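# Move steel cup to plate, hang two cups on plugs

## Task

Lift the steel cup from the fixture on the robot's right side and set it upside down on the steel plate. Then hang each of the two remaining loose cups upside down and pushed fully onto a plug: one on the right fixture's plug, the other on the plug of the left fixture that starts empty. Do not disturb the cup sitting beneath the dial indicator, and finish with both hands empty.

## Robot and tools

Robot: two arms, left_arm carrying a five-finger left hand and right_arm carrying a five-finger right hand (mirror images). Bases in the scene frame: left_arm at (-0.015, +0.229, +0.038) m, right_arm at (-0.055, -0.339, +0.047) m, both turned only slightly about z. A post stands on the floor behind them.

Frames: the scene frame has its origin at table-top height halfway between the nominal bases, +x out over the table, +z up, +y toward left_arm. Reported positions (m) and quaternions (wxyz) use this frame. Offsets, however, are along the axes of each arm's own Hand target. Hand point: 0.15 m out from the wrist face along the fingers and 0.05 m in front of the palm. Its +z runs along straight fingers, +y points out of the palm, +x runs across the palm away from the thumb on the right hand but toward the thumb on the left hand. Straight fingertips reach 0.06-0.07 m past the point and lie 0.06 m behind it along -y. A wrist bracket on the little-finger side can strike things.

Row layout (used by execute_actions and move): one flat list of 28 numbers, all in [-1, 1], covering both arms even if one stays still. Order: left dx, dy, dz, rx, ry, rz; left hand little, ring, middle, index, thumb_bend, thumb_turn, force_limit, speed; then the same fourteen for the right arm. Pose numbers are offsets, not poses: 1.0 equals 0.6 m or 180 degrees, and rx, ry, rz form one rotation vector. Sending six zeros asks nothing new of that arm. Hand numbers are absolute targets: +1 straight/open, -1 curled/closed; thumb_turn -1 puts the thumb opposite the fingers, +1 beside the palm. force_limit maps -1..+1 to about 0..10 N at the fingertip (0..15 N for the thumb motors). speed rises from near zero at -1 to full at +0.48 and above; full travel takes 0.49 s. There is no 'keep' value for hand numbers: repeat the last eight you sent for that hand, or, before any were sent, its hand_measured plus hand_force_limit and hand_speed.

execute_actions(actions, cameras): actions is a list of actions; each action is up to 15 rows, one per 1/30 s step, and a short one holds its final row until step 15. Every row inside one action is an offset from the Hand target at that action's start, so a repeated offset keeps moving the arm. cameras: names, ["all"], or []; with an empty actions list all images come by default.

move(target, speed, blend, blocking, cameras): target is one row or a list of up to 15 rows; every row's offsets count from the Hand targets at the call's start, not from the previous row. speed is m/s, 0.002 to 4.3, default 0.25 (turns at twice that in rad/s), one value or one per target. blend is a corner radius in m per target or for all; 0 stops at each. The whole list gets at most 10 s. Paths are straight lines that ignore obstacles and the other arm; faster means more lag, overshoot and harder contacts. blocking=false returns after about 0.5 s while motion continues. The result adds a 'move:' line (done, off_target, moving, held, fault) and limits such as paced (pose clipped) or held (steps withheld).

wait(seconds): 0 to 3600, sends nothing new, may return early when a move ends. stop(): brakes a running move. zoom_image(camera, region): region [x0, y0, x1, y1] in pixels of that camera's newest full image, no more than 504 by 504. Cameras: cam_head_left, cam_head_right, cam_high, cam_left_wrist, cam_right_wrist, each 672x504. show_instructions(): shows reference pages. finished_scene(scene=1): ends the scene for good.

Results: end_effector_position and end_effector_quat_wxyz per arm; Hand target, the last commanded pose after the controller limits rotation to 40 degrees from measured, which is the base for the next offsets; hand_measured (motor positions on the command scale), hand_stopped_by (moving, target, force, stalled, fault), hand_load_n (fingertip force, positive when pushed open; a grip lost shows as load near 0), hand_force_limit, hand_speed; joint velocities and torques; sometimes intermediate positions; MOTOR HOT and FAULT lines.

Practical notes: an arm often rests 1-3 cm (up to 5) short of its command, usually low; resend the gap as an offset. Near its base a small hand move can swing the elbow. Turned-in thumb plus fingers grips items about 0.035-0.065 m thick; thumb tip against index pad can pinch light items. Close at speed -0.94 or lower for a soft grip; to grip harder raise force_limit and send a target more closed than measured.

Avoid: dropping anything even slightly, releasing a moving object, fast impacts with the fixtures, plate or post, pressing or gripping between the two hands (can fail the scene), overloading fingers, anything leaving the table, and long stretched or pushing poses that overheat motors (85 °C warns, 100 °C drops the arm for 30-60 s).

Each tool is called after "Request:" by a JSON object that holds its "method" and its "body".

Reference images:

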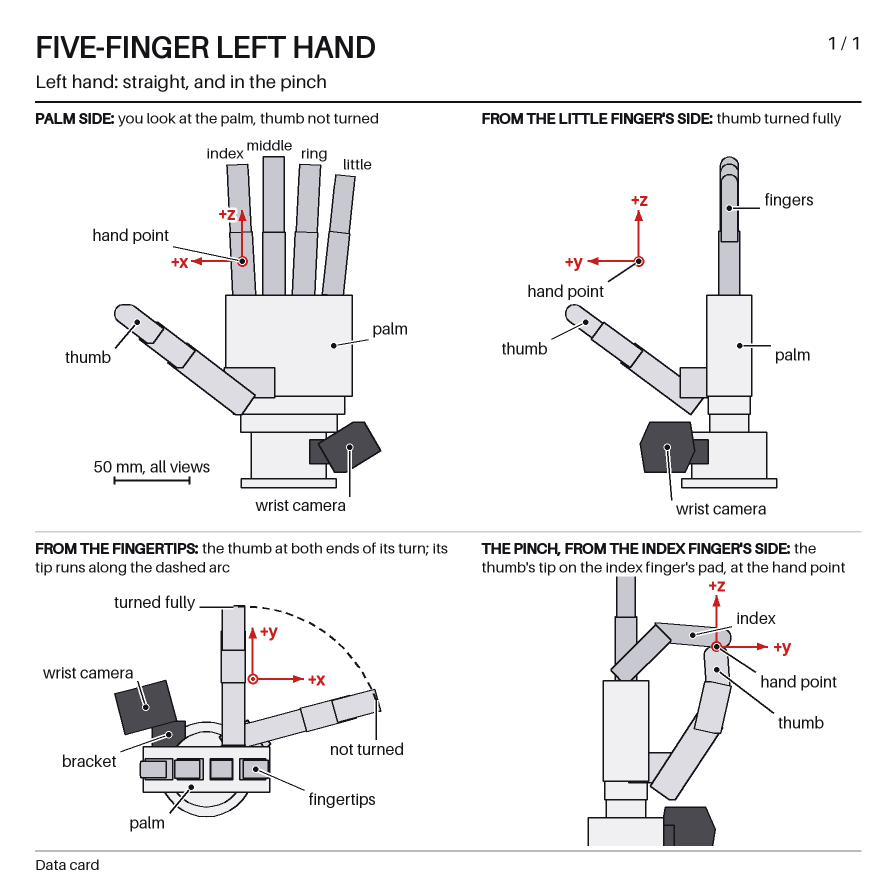

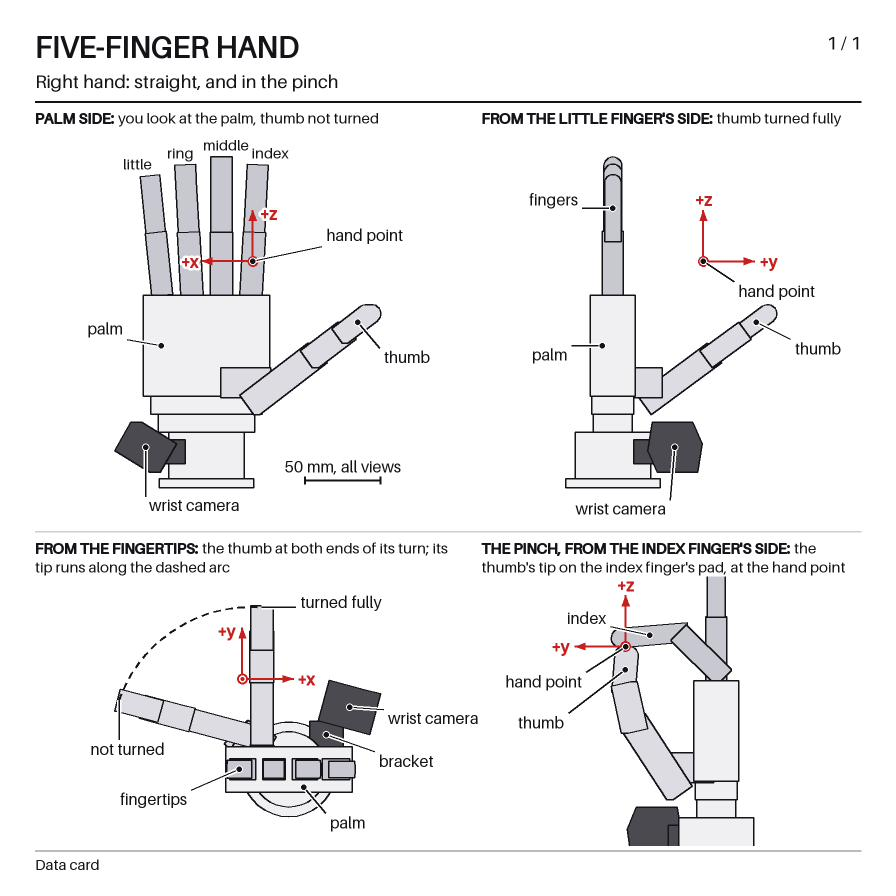

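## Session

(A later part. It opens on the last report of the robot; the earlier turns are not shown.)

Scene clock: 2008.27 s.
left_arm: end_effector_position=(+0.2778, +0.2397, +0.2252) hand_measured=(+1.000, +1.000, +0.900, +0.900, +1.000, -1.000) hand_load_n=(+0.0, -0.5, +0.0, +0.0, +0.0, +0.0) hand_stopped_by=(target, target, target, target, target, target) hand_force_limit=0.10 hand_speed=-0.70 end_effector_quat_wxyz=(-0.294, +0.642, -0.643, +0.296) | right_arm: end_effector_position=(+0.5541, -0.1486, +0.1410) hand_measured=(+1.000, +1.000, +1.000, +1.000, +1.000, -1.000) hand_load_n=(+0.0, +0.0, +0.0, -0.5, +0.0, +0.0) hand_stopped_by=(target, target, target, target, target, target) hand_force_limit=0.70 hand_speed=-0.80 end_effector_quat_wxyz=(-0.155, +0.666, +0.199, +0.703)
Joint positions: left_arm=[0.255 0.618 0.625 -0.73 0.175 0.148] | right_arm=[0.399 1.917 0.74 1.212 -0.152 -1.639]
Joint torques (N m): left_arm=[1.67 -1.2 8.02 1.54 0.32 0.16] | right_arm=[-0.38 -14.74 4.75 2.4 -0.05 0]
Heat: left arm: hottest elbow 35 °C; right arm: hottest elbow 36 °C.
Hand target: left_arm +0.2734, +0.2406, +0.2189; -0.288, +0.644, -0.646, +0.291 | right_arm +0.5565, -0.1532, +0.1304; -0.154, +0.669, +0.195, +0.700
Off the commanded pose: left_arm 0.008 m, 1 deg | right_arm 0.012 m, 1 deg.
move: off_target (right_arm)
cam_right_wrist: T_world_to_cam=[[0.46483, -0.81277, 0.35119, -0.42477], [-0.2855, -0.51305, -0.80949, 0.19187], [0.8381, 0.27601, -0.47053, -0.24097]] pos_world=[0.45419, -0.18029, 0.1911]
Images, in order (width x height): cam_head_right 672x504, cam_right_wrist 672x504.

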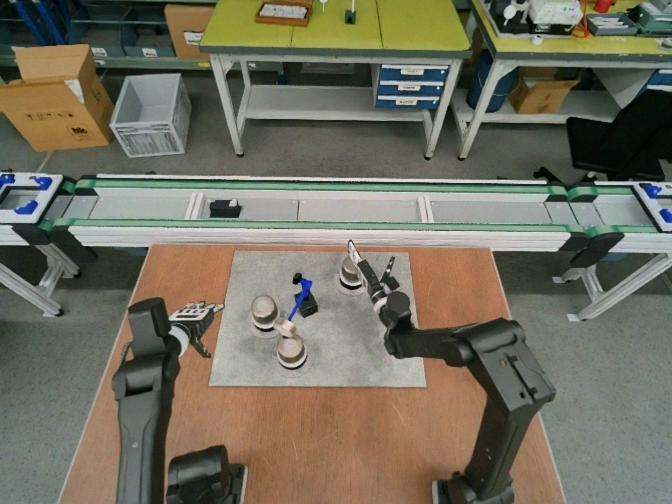

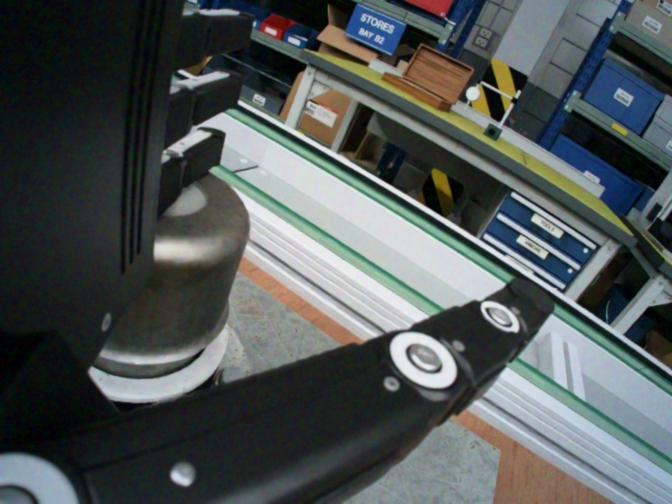

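Request:
{"method": "move", "body": {"target": [0,0,0,0,0,0,1,1,0.9,0.9,1,-1,0.1,-0.7,-0.01,0,0,0,-0.003,0,1,1,1,1,1,-1,0.7,-0.8], "speed": 0.04, "cameras": ["cam_right_wrist","cam_head_right"]}}

Request:
{"method": "zoom_image", "body": {"camera": "cam_head_right", "region": [320, 220, 420, 320]}}

Scene clock: 2010.40 s.
left_arm: end_effector_position=(+0.2778, +0.2397, +0.2252) hand_measured=(+1.000, +1.000, +0.900, +0.900, +1.000, -1.000) hand_load_n=(+0.0, +0.0, +0.0, +0.0, +0.0, +0.0) hand_stopped_by=(target, target, target, target, target, target) hand_force_limit=0.10 hand_speed=-0.70 end_effector_quat_wxyz=(-0.294, +0.642, -0.643, +0.296) | right_arm: end_effector_position=(+0.5541, -0.1486, +0.1405) hand_measured=(+1.000, +1.000, +1.000, +1.000, +1.000, -1.000) hand_load_n=(+0.0, +0.0, +0.0, +0.0, +0.0, +0.5) hand_stopped_by=(target, target, target, target, target, target) hand_force_limit=0.70 hand_speed=-0.80 end_effector_quat_wxyz=(-0.155, +0.665, +0.198, +0.703)
Joint positions: left_arm=[0.255 0.618 0.625 -0.73 0.175 0.148] | right_arm=[0.399 1.919 0.74 1.216 -0.152 -1.639]
Joint torques (N m): left_arm=[0.62 -1.38 8.43 1.63 0.36 0.2] | right_arm=[-0.32 -13.98 4.81 2.24 -0.04 -0.01]
Heat: left arm: hottest elbow 35 °C; right arm: hottest elbow 36 °C.
Hand target: left_arm +0.2734, +0.2406, +0.2189; -0.288, +0.644, -0.646, +0.291 | right_arm +0.5568, -0.1535, +0.1243; -0.153, +0.673, +0.196, +0.697
Off the commanded pose: left_arm 0.008 m, 1 deg | right_arm 0.017 m, 1 deg.
move: off_target (right_arm)
cam_right_wrist: T_world_to_cam=[[0.46431, -0.81295, 0.35146, -0.4244], [-0.28438, -0.51266, -0.81013, 0.1909], [0.83878, 0.2762, -0.46922, -0.24172]] pos_world=[0.45409, -0.18039, 0.1904]
Images, in order (width x height): cam_head_right 672x504, cam_right_wrist 672x504.

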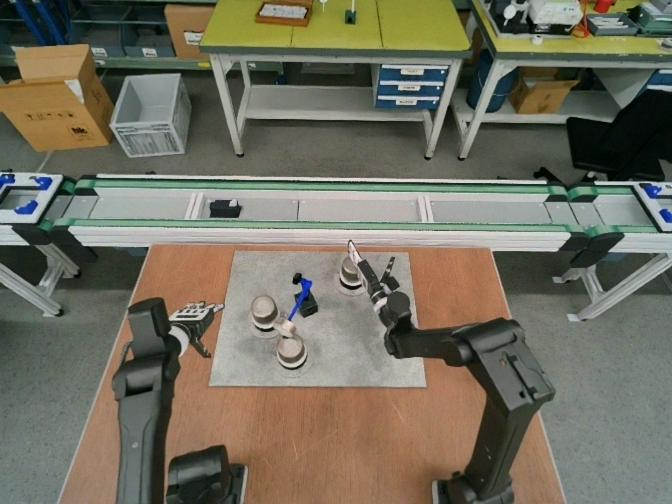

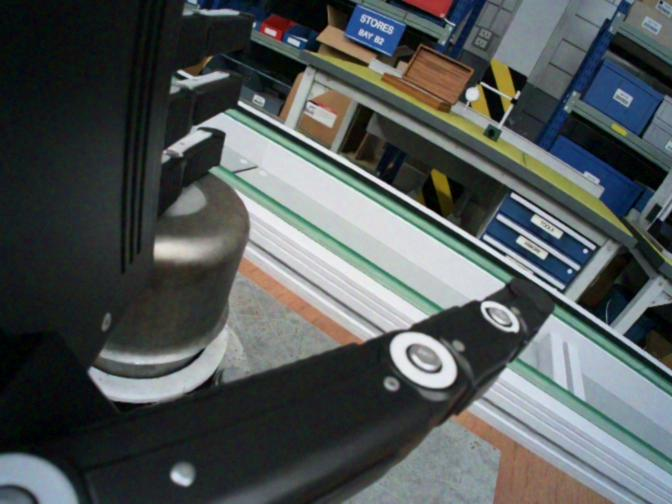

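Scaled by 5.040 from the camera's image (finer frame: 960x720).

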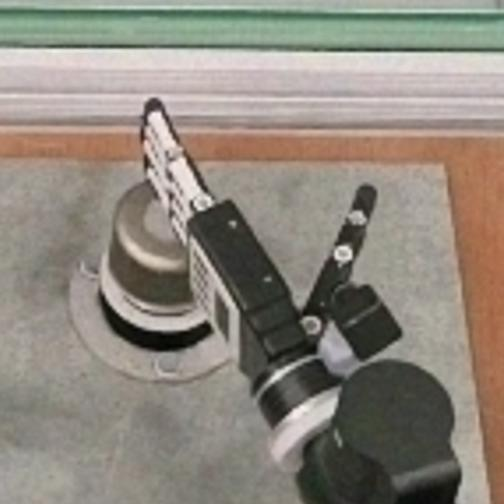

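Request:
{"method": "move", "body": {"target": [0,0,0,0,0,0,1,1,0.9,0.9,1,-1,0.1,-0.7,-0.033,0,0,0,0,0,1,1,1,1,1,-1,0.7,-0.8], "speed": 0.04}}

Scene clock: 2014.97 s.
left_arm: end_effector_position=(+0.2778, +0.2397, +0.2252) hand_measured=(+1.000, +1.000, +0.900, +0.900, +1.000, -1.000) hand_load_n=(+0.0, +0.0, +0.0, +0.0, +0.0, -0.5) hand_stopped_by=(target, target, target, target, target, target) hand_force_limit=0.10 hand_speed=-0.70 end_effector_quat_wxyz=(-0.294, +0.642, -0.643, +0.296) | right_arm: end_effector_position=(+0.5538, -0.1496, +0.1381) hand_measured=(+1.000, +1.000, +1.000, +1.000, +1.000, -1.000) hand_load_n=(+0.0, +0.0, +0.0, +0.0, +0.0, +0.5) hand_stopped_by=(target, target, target, target, target, target) hand_force_limit=0.70 hand_speed=-0.80 end_effector_quat_wxyz=(-0.156, +0.651, +0.197, +0.716)
Joint positions: left_arm=[0.255 0.618 0.625 -0.73 0.175 0.148] | right_arm=[0.397 1.958 0.74 1.293 -0.154 -1.639]
Joint torques (N m): left_arm=[1.32 -1.26 8.17 1.62 0.36 0.11] | right_arm=[-0.32 -12.34 4.85 1.43 -0.07 -0.02]
Heat: left arm: hottest elbow 35 °C; right arm: hottest elbow 36 °C.
Hand target: left_arm +0.2734, +0.2406, +0.2189; -0.288, +0.644, -0.646, +0.291 | right_arm +0.5578, -0.1545, +0.1046; -0.153, +0.673, +0.196, +0.697
Off the commanded pose: left_arm 0.008 m, 1 deg | right_arm 0.034 m, 3 deg.
move: off_target (right_arm)

Request:
{"method": "move", "body": {"target": [0,0,0,0,0,0,1,1,0.9,0.9,1,-1,0.1,-0.7,0,0,0,0,-0.03,0,1,1,1,1,1,-1,0.7,-0.8], "speed": 0.04, "cameras": ["cam_right_wrist","cam_head_right"]}}

Request:
{"method": "zoom_image", "body": {"camera": "cam_head_right", "region": [320, 220, 420, 320]}}

Scene clock: 2019.57 s.
left_arm: end_effector_position=(+0.2778, +0.2397, +0.2252) hand_measured=(+1.000, +1.000, +0.900, +0.900, +1.000, -1.000) hand_load_n=(+0.0, +0.0, +0.0, +0.0, +0.0, +0.0) hand_stopped_by=(target, target, target, target, target, target) hand_force_limit=0.10 hand_speed=-0.70 end_effector_quat_wxyz=(-0.294, +0.642, -0.643, +0.296) | right_arm: end_effector_position=(+0.5572, -0.1491, +0.1404) hand_measured=(+1.000, +1.000, +1.000, +1.000, +1.000, -1.000) hand_load_n=(+0.0, +0.0, +0.0, +0.0, +0.0, +0.0) hand_stopped_by=(target, target, target, target, target, target) hand_force_limit=0.70 hand_speed=-0.80 end_effector_quat_wxyz=(-0.152, +0.674, +0.199, +0.695)
Joint positions: left_arm=[0.255 0.618 0.625 -0.73 0.175 0.148] | right_arm=[0.397 1.904 0.749 1.166 -0.151 -1.641]
Joint torques (N m): left_arm=[1.49 -1.44 8.12 1.52 0.36 0.13] | right_arm=[0.03 -13.86 4.77 -0.03 0.18 -0.12]
Heat: left arm: hottest elbow 35 °C; right arm: hottest elbow 36 °C.
Hand target: left_arm +0.2734, +0.2406, +0.2189; -0.288, +0.644, -0.646, +0.291 | right_arm +0.5578, -0.1545, +0.1047; -0.143, +0.705, +0.203, +0.665
Off the commanded pose: left_arm 0.008 m, 1 deg | right_arm 0.036 m, 5 deg.
move: off_target (right_arm)
cam_right_wrist: T_world_to_cam=[[0.46971, -0.81065, 0.34958, -0.42859], [-0.30409, -0.52032, -0.79799, 0.1996], [0.82879, 0.26852, -0.49091, -0.23681]] pos_world=[0.45828, -0.17999, 0.19285]
Images, in order (width x height): cam_head_right 672x504, cam_right_wrist 672x504.

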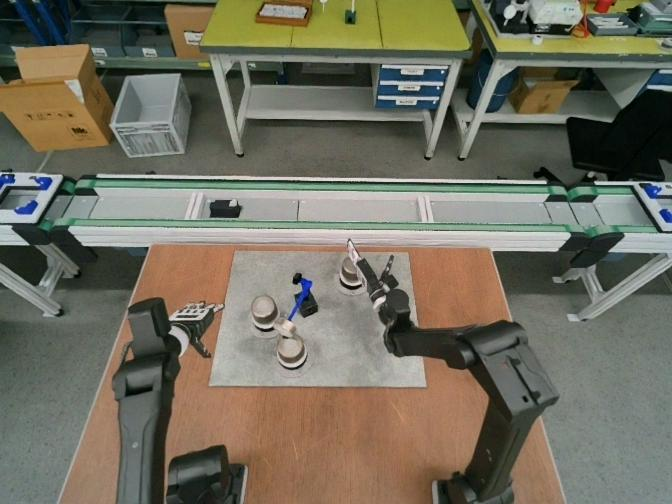

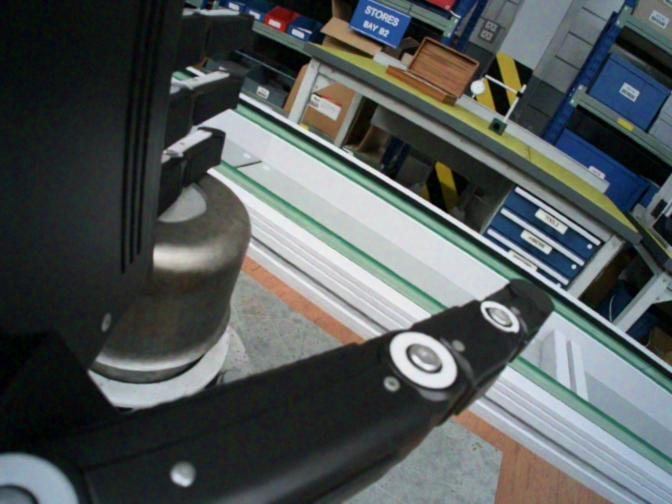

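Scaled by 5.040 from the camera's image (finer frame: 960x720).

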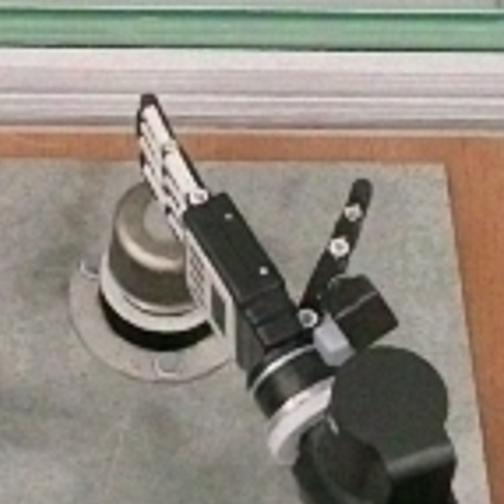

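Request:
{"method": "zoom_image", "body": {"camera": "cam_head_right", "region": [270, 330, 315, 375]}}

Request:
{"method": "zoom_image", "body": {"camera": "cam_head_right", "region": [330, 250, 375, 295]}}

Request:
{"method": "zoom_image", "body": {"camera": "cam_head_right", "region": [242, 290, 287, 335]}}

Scaled by 11.200 from the camera's image (finer frame: 960x720).

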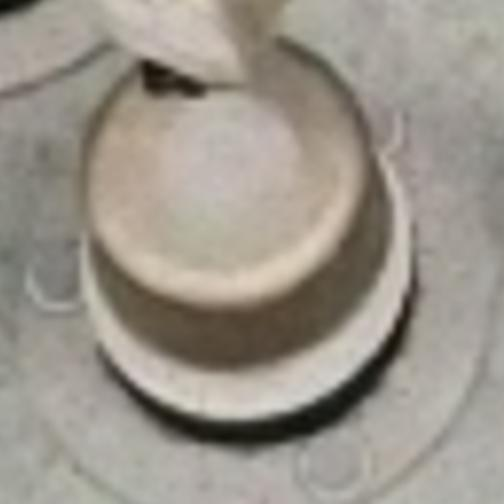

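Scaled by 11.200 from the camera's image (finer frame: 960x720).

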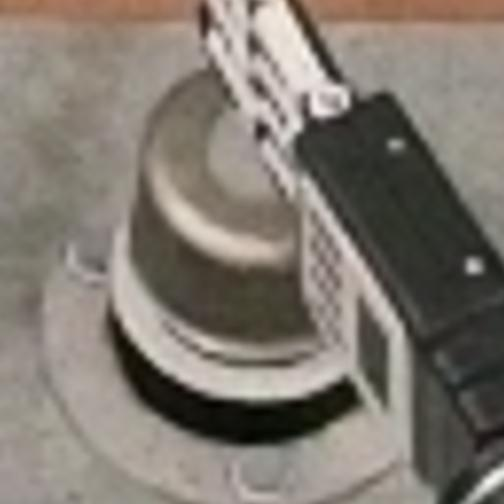

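Scaled by 11.200 from the camera's image (finer frame: 960x720).

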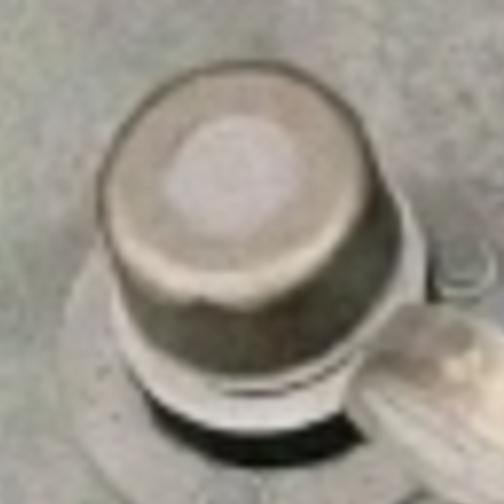

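Request:
{"method": "move", "body": {"target": [[0,0,0,0,0,0,1,1,0.9,0.9,1,-1,0.1,-0.7,0.07,0,0,0,0.02,0,1,1,1,1,1,-1,0.7,-0.8],[0,0,0,0,0,0,1,1,0.9,0.9,1,-1,0.1,-0.7,0.12,0,0,0,0.03,0,1,1,1,1,1,-1,0.7,-0.8],[0,0,0,0,0,0,1,1,0.9,0.9,1,-1,0.1,-0.7,0.12,0.06,-0.16,0,0.03,0,1,1,1,1,1,-1,0.7,-0.8]], "speed": [0.05,0.08,0.12], "blend": 0.005, "cameras": ["cam_right_wrist","cam_head_right","cam_high","cam_head_left"]}}

Scene clock: 2042.97 s.
left_arm: end_effector_position=(+0.2778, +0.2397, +0.2252) hand_measured=(+1.000, +1.000, +0.900, +0.900, +1.000, -1.000) hand_load_n=(+0.0, +0.0, +0.0, +0.0, +0.0, +0.0) hand_stopped_by=(target, target, target, target, target, target) hand_force_limit=0.10 hand_speed=-0.70 end_effector_quat_wxyz=(-0.294, +0.642, -0.643, +0.296) | right_arm: end_effector_position=(+0.4934, -0.2218, +0.1764) hand_measured=(+1.000, +1.000, +1.000, +1.000, +1.000, -1.000) hand_load_n=(+0.0, +0.0, +0.0, +0.0, +0.0, +0.5) hand_stopped_by=(target, target, target, target, target, target) hand_force_limit=0.70 hand_speed=-0.80 end_effector_quat_wxyz=(-0.152, +0.682, +0.200, +0.687)
Joint positions: left_arm=[0.255 0.618 0.625 -0.73 0.175 0.148] | right_arm=[0.268 1.644 0.522 1.112 -0.279 -1.641]
Joint torques (N m): left_arm=[1.67 -1.44 8.16 1.69 0.37 0.16] | right_arm=[0.03 -13.92 4.63 2.71 -0.09 0.03]
Heat: left arm: hottest elbow 35 °C; right arm: hottest elbow 35 °C.
Hand target: left_arm +0.2734, +0.2406, +0.2189; -0.288, +0.644, -0.646, +0.291 | right_arm +0.4931, -0.2245, +0.1860; -0.153, +0.673, +0.196, +0.697
Off the commanded pose: left_arm 0.008 m, 1 deg | right_arm 0.010 m, 2 deg.
move: done
cam_right_wrist: T_world_to_cam=[[0.47611, -0.809, 0.34474, -0.47214], [-0.32146, -0.525, -0.78806, 0.17691], [0.81853, 0.26438, -0.51001, -0.13917]] pos_world=[0.39557, -0.25229, 0.2312]
Images, in order (width x height): cam_head_left 672x504, cam_head_right 672x504, cam_high 672x504, cam_right_wrist 672x504.

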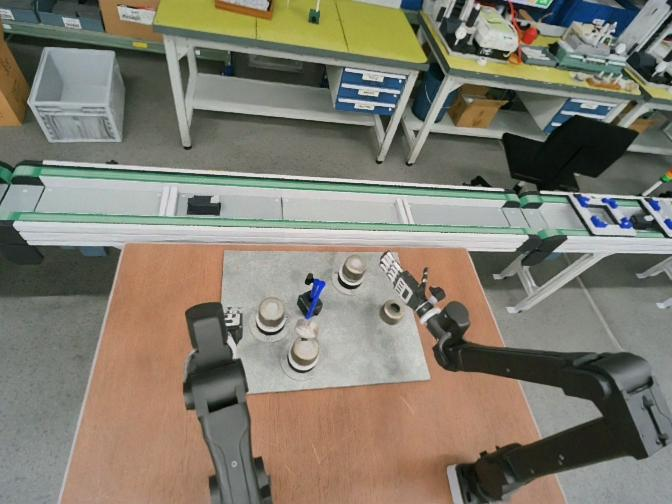

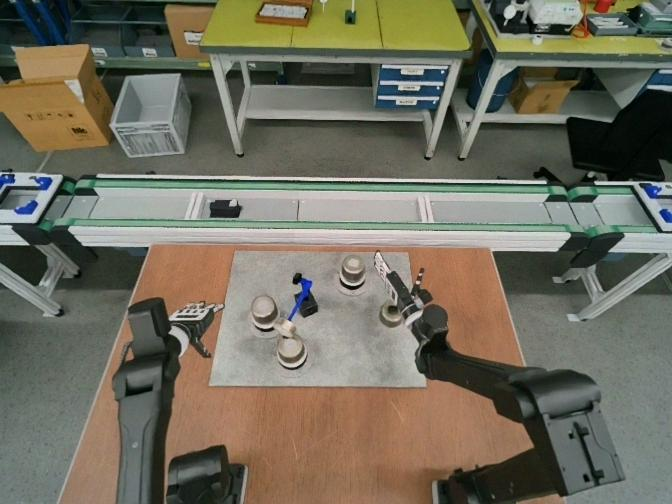

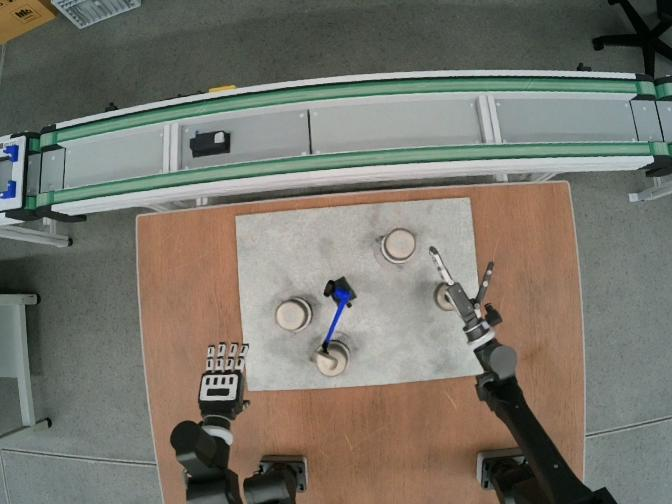

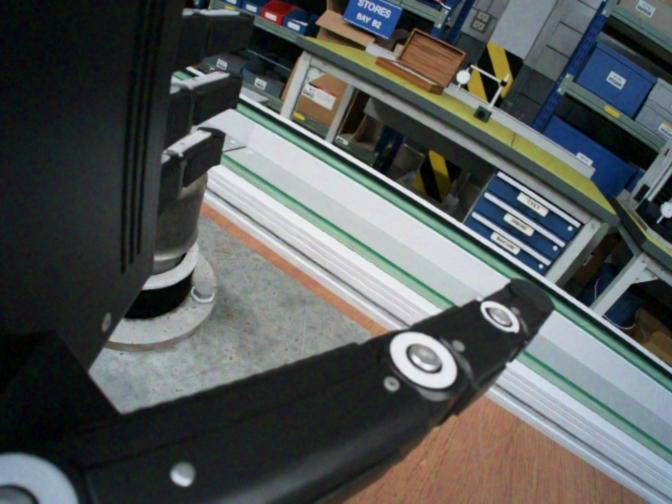

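Request:
{"method": "zoom_image", "body": {"camera": "cam_head_right", "region": [330, 250, 375, 295]}}

Request:
{"method": "zoom_image", "body": {"camera": "cam_head_left", "region": [330, 250, 375, 295]}}

Request:
{"method": "zoom_image", "body": {"camera": "cam_head_left", "region": [248, 292, 293, 337]}}

Request:
{"method": "zoom_image", "body": {"camera": "cam_high", "region": [375, 220, 420, 265]}}

Request:
{"method": "zoom_image", "body": {"camera": "cam_high", "region": [270, 290, 315, 335]}}

Scaled by 11.200 from the camera's image (finer frame: 960x720).

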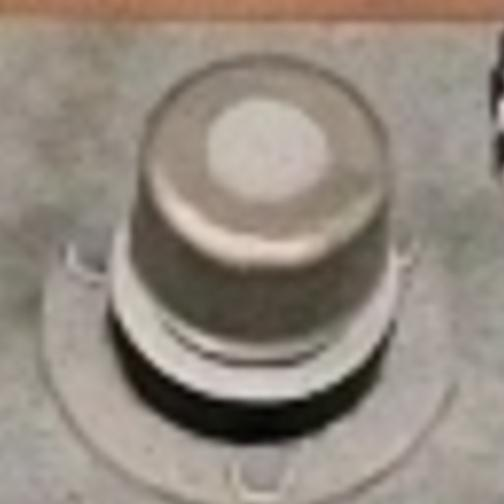

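Scaled by 11.200 from the camera's image (finer frame: 960x720).

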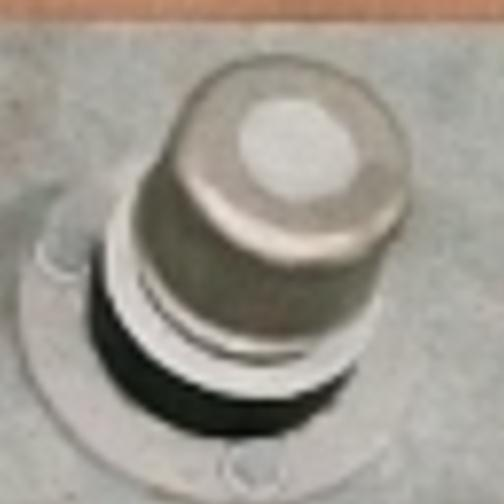

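Scaled by 11.200 from the camera's image (finer frame: 960x720).

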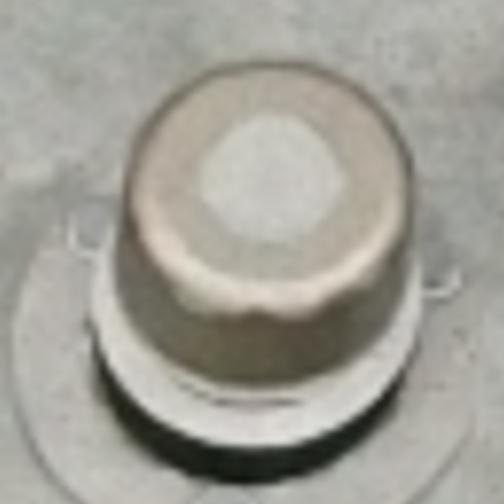

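Scaled by 11.200 from the camera's image (finer frame: 960x720).

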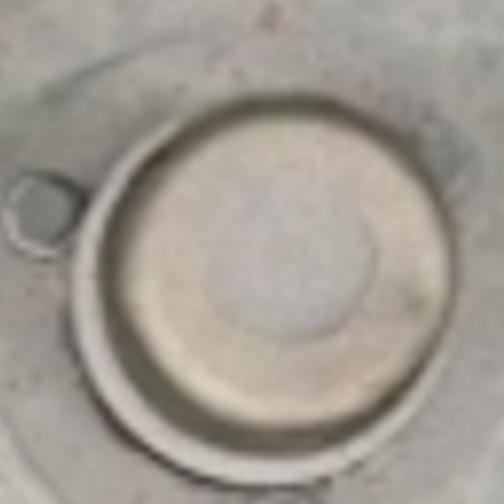

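Scaled by 11.200 from the camera's image (finer frame: 960x720).

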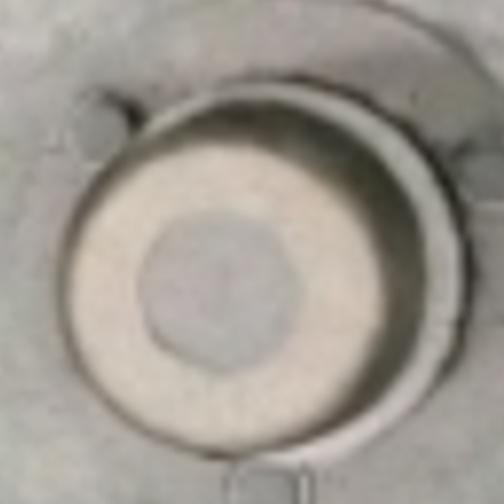

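Request:
{"method": "wait", "body": {"seconds": 0.2, "cameras": ["cam_left_wrist"]}}

Scene clock: 2059.03 s.
left_arm: end_effector_position=(+0.2778, +0.2397, +0.2252) hand_measured=(+1.000, +1.000, +0.900, +0.900, +1.000, -1.000) hand_load_n=(+0.0, +0.0, +0.0, +0.0, +0.0, +0.0) hand_stopped_by=(target, target, target, target, target, target) hand_force_limit=0.10 hand_speed=-0.70 end_effector_quat_wxyz=(-0.294, +0.642, -0.643, +0.296) | right_arm: end_effector_position=(+0.4934, -0.2218, +0.1764) hand_measured=(+1.000, +1.000, +1.000, +1.000, +1.000, -1.000) hand_load_n=(+0.0, +0.0, +0.0, +0.0, +0.0, +0.5) hand_stopped_by=(target, target, target, target, target, target) hand_force_limit=0.70 hand_speed=-0.80 end_effector_quat_wxyz=(-0.152, +0.682, +0.200, +0.687)
Joint positions: left_arm=[0.255 0.618 0.625 -0.73 0.175 0.148] | right_arm=[0.268 1.644 0.522 1.112 -0.279 -1.641]
Joint torques (N m): left_arm=[1.08 -1.14 8.16 1.52 0.35 0.12] | right_arm=[0.03 -13.92 4.59 2.73 -0.08 0.03]
Heat: left arm: hottest elbow 35 °C; right arm: hottest elbow 36 °C.
Hand target: left_arm +0.2734, +0.2406, +0.2189; -0.288, +0.644, -0.646, +0.291 | right_arm +0.4931, -0.2245, +0.1860; -0.153, +0.673, +0.196, +0.697
Off the commanded pose: left_arm 0.008 m, 1 deg | right_arm 0.010 m, 2 deg.
wait: 0.20 s; at rest from the start
cam_left_wrist: T_world_to_cam=[[0.63515, -0.3091, 0.70784, -0.25858], [-0.57065, -0.80539, 0.16035, 0.31432], [0.52052, -0.50578, -0.68793, 0.24884]] pos_world=[0.21408, 0.29908, 0.30382]

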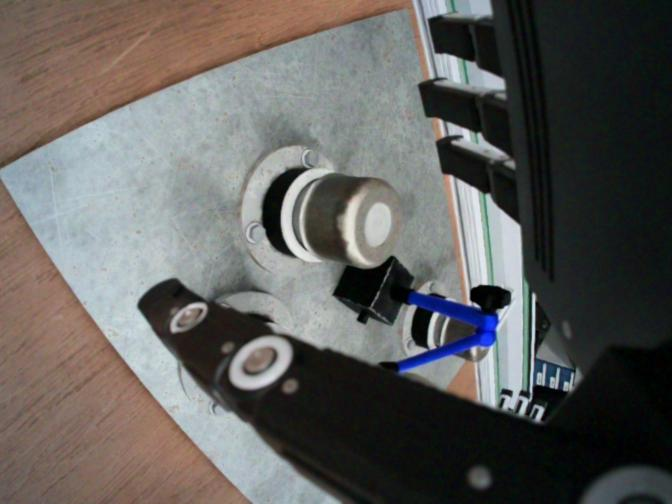

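Request:
{"method": "zoom_image", "body": {"camera": "cam_left_wrist", "region": [235, 140, 415, 275]}}

Request:
{"method": "zoom_image", "body": {"camera": "cam_left_wrist", "region": [390, 270, 520, 370]}}

Scaled by 2.800 from the camera's image (finer frame: 960x720).

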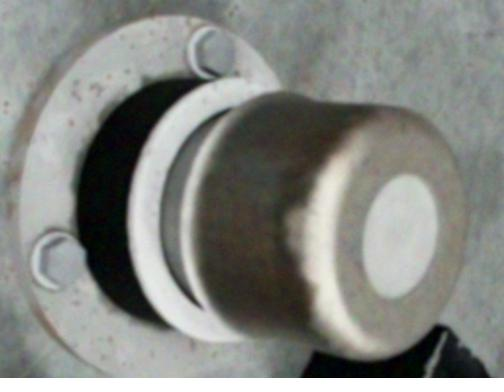

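Scaled by 3.877 from the camera's image (finer frame: 960x720).

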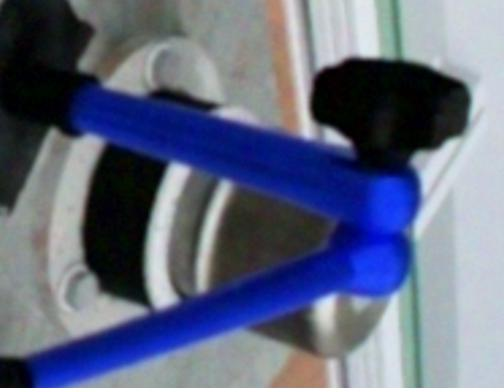

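Request:
{"method": "move", "body": {"target": [0,0,0,0,0,0,1,1,0.9,0.9,1,1,0.1,-0.2,0,0,0,0,0,0,1,1,1,1,1,1,0.7,-0.2], "cameras": ["cam_left_wrist","cam_right_wrist"]}}

Request:
{"method": "zoom_image", "body": {"camera": "cam_left_wrist", "region": [160, 260, 340, 440]}}

Scene clock: 2064.63 s.
left_arm: end_effector_position=(+0.2778, +0.2398, +0.2251) hand_measured=(+1.000, +1.000, +0.900, +0.900, +1.000, +1.000) hand_load_n=(+0.0, +0.0, +0.0, +0.0, +0.0, +0.0) hand_stopped_by=(target, target, target, target, target, target) hand_force_limit=0.10 hand_speed=-0.20 end_effector_quat_wxyz=(-0.294, +0.642, -0.643, +0.296) | right_arm: end_effector_position=(+0.4934, -0.2218, +0.1764) hand_measured=(+1.000, +1.000, +1.000, +1.000, +1.000, +1.000) hand_load_n=(+0.0, +0.0, +0.0, +0.0, +0.0, +0.0) hand_stopped_by=(target, target, target, target, target, target) hand_force_limit=0.70 hand_speed=-0.20 end_effector_quat_wxyz=(-0.152, +0.682, +0.200, +0.687)
Joint positions: left_arm=[0.255 0.618 0.625 -0.73 0.175 0.149] | right_arm=[0.268 1.644 0.522 1.112 -0.279 -1.641]
Joint torques (N m): left_arm=[0.67 -1.44 8.28 1.55 0.41 0.14] | right_arm=[0.03 -13.92 4.6 2.73 -0.08 0.04]
Heat: left arm: hottest elbow 35 °C; right arm: hottest elbow 36 °C.
Hand target: left_arm +0.2734, +0.2406, +0.2188; -0.289, +0.644, -0.646, +0.291 | right_arm +0.4931, -0.2245, +0.1860; -0.153, +0.673, +0.196, +0.697
Off the commanded pose: left_arm 0.008 m, 1 deg | right_arm 0.010 m, 2 deg.
move: done
cam_left_wrist: T_world_to_cam=[[0.63497, -0.30982, 0.70769, -0.25834], [-0.57106, -0.80519, 0.15987, 0.31456], [0.52029, -0.50565, -0.6882, 0.24888]] pos_world=[0.21418, 0.29908, 0.30382]
cam_right_wrist: T_world_to_cam=[[0.47611, -0.809, 0.34474, -0.47214], [-0.32146, -0.525, -0.78806, 0.17691], [0.81853, 0.26438, -0.51001, -0.13917]] pos_world=[0.39557, -0.25229, 0.2312]

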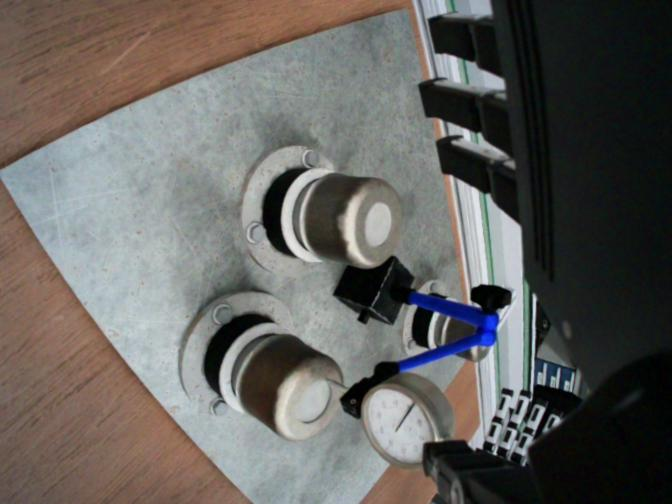

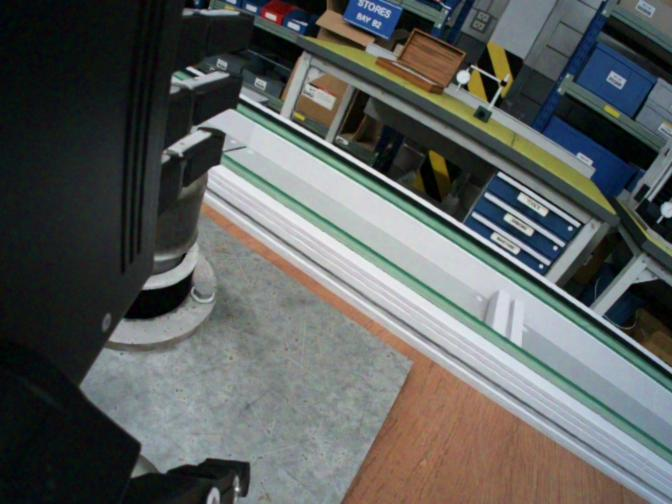

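Scaled by 2.800 from the camera's image (finer frame: 960x720).

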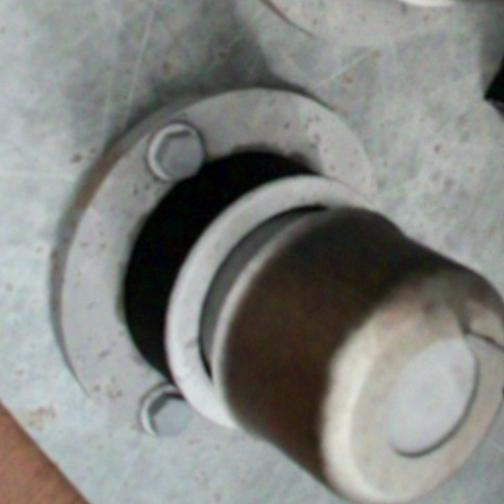

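Request:
{"method": "zoom_image", "body": {"camera": "cam_left_wrist", "region": [395, 270, 515, 370]}}

Request:
{"method": "zoom_image", "body": {"camera": "cam_head_left", "region": [360, 280, 440, 360]}}

Scaled by 4.200 from the camera's image (finer frame: 960x720).

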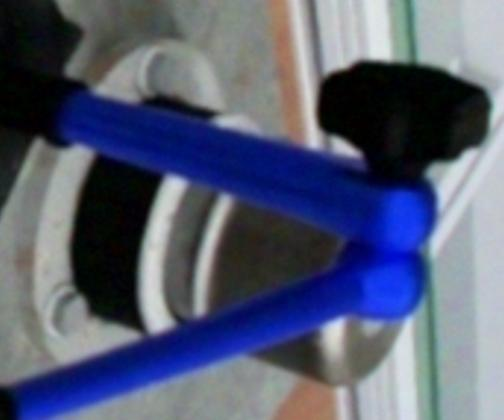

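This scene's latest camera images include none from cam_head_left. They are from: cam_left_wrist, cam_right_wrist. cam_head_left's image comes with the result of a call that names it in "cameras".

Request:
{"method": "finished_scene", "body": {}}

The scene is finished: the task was done.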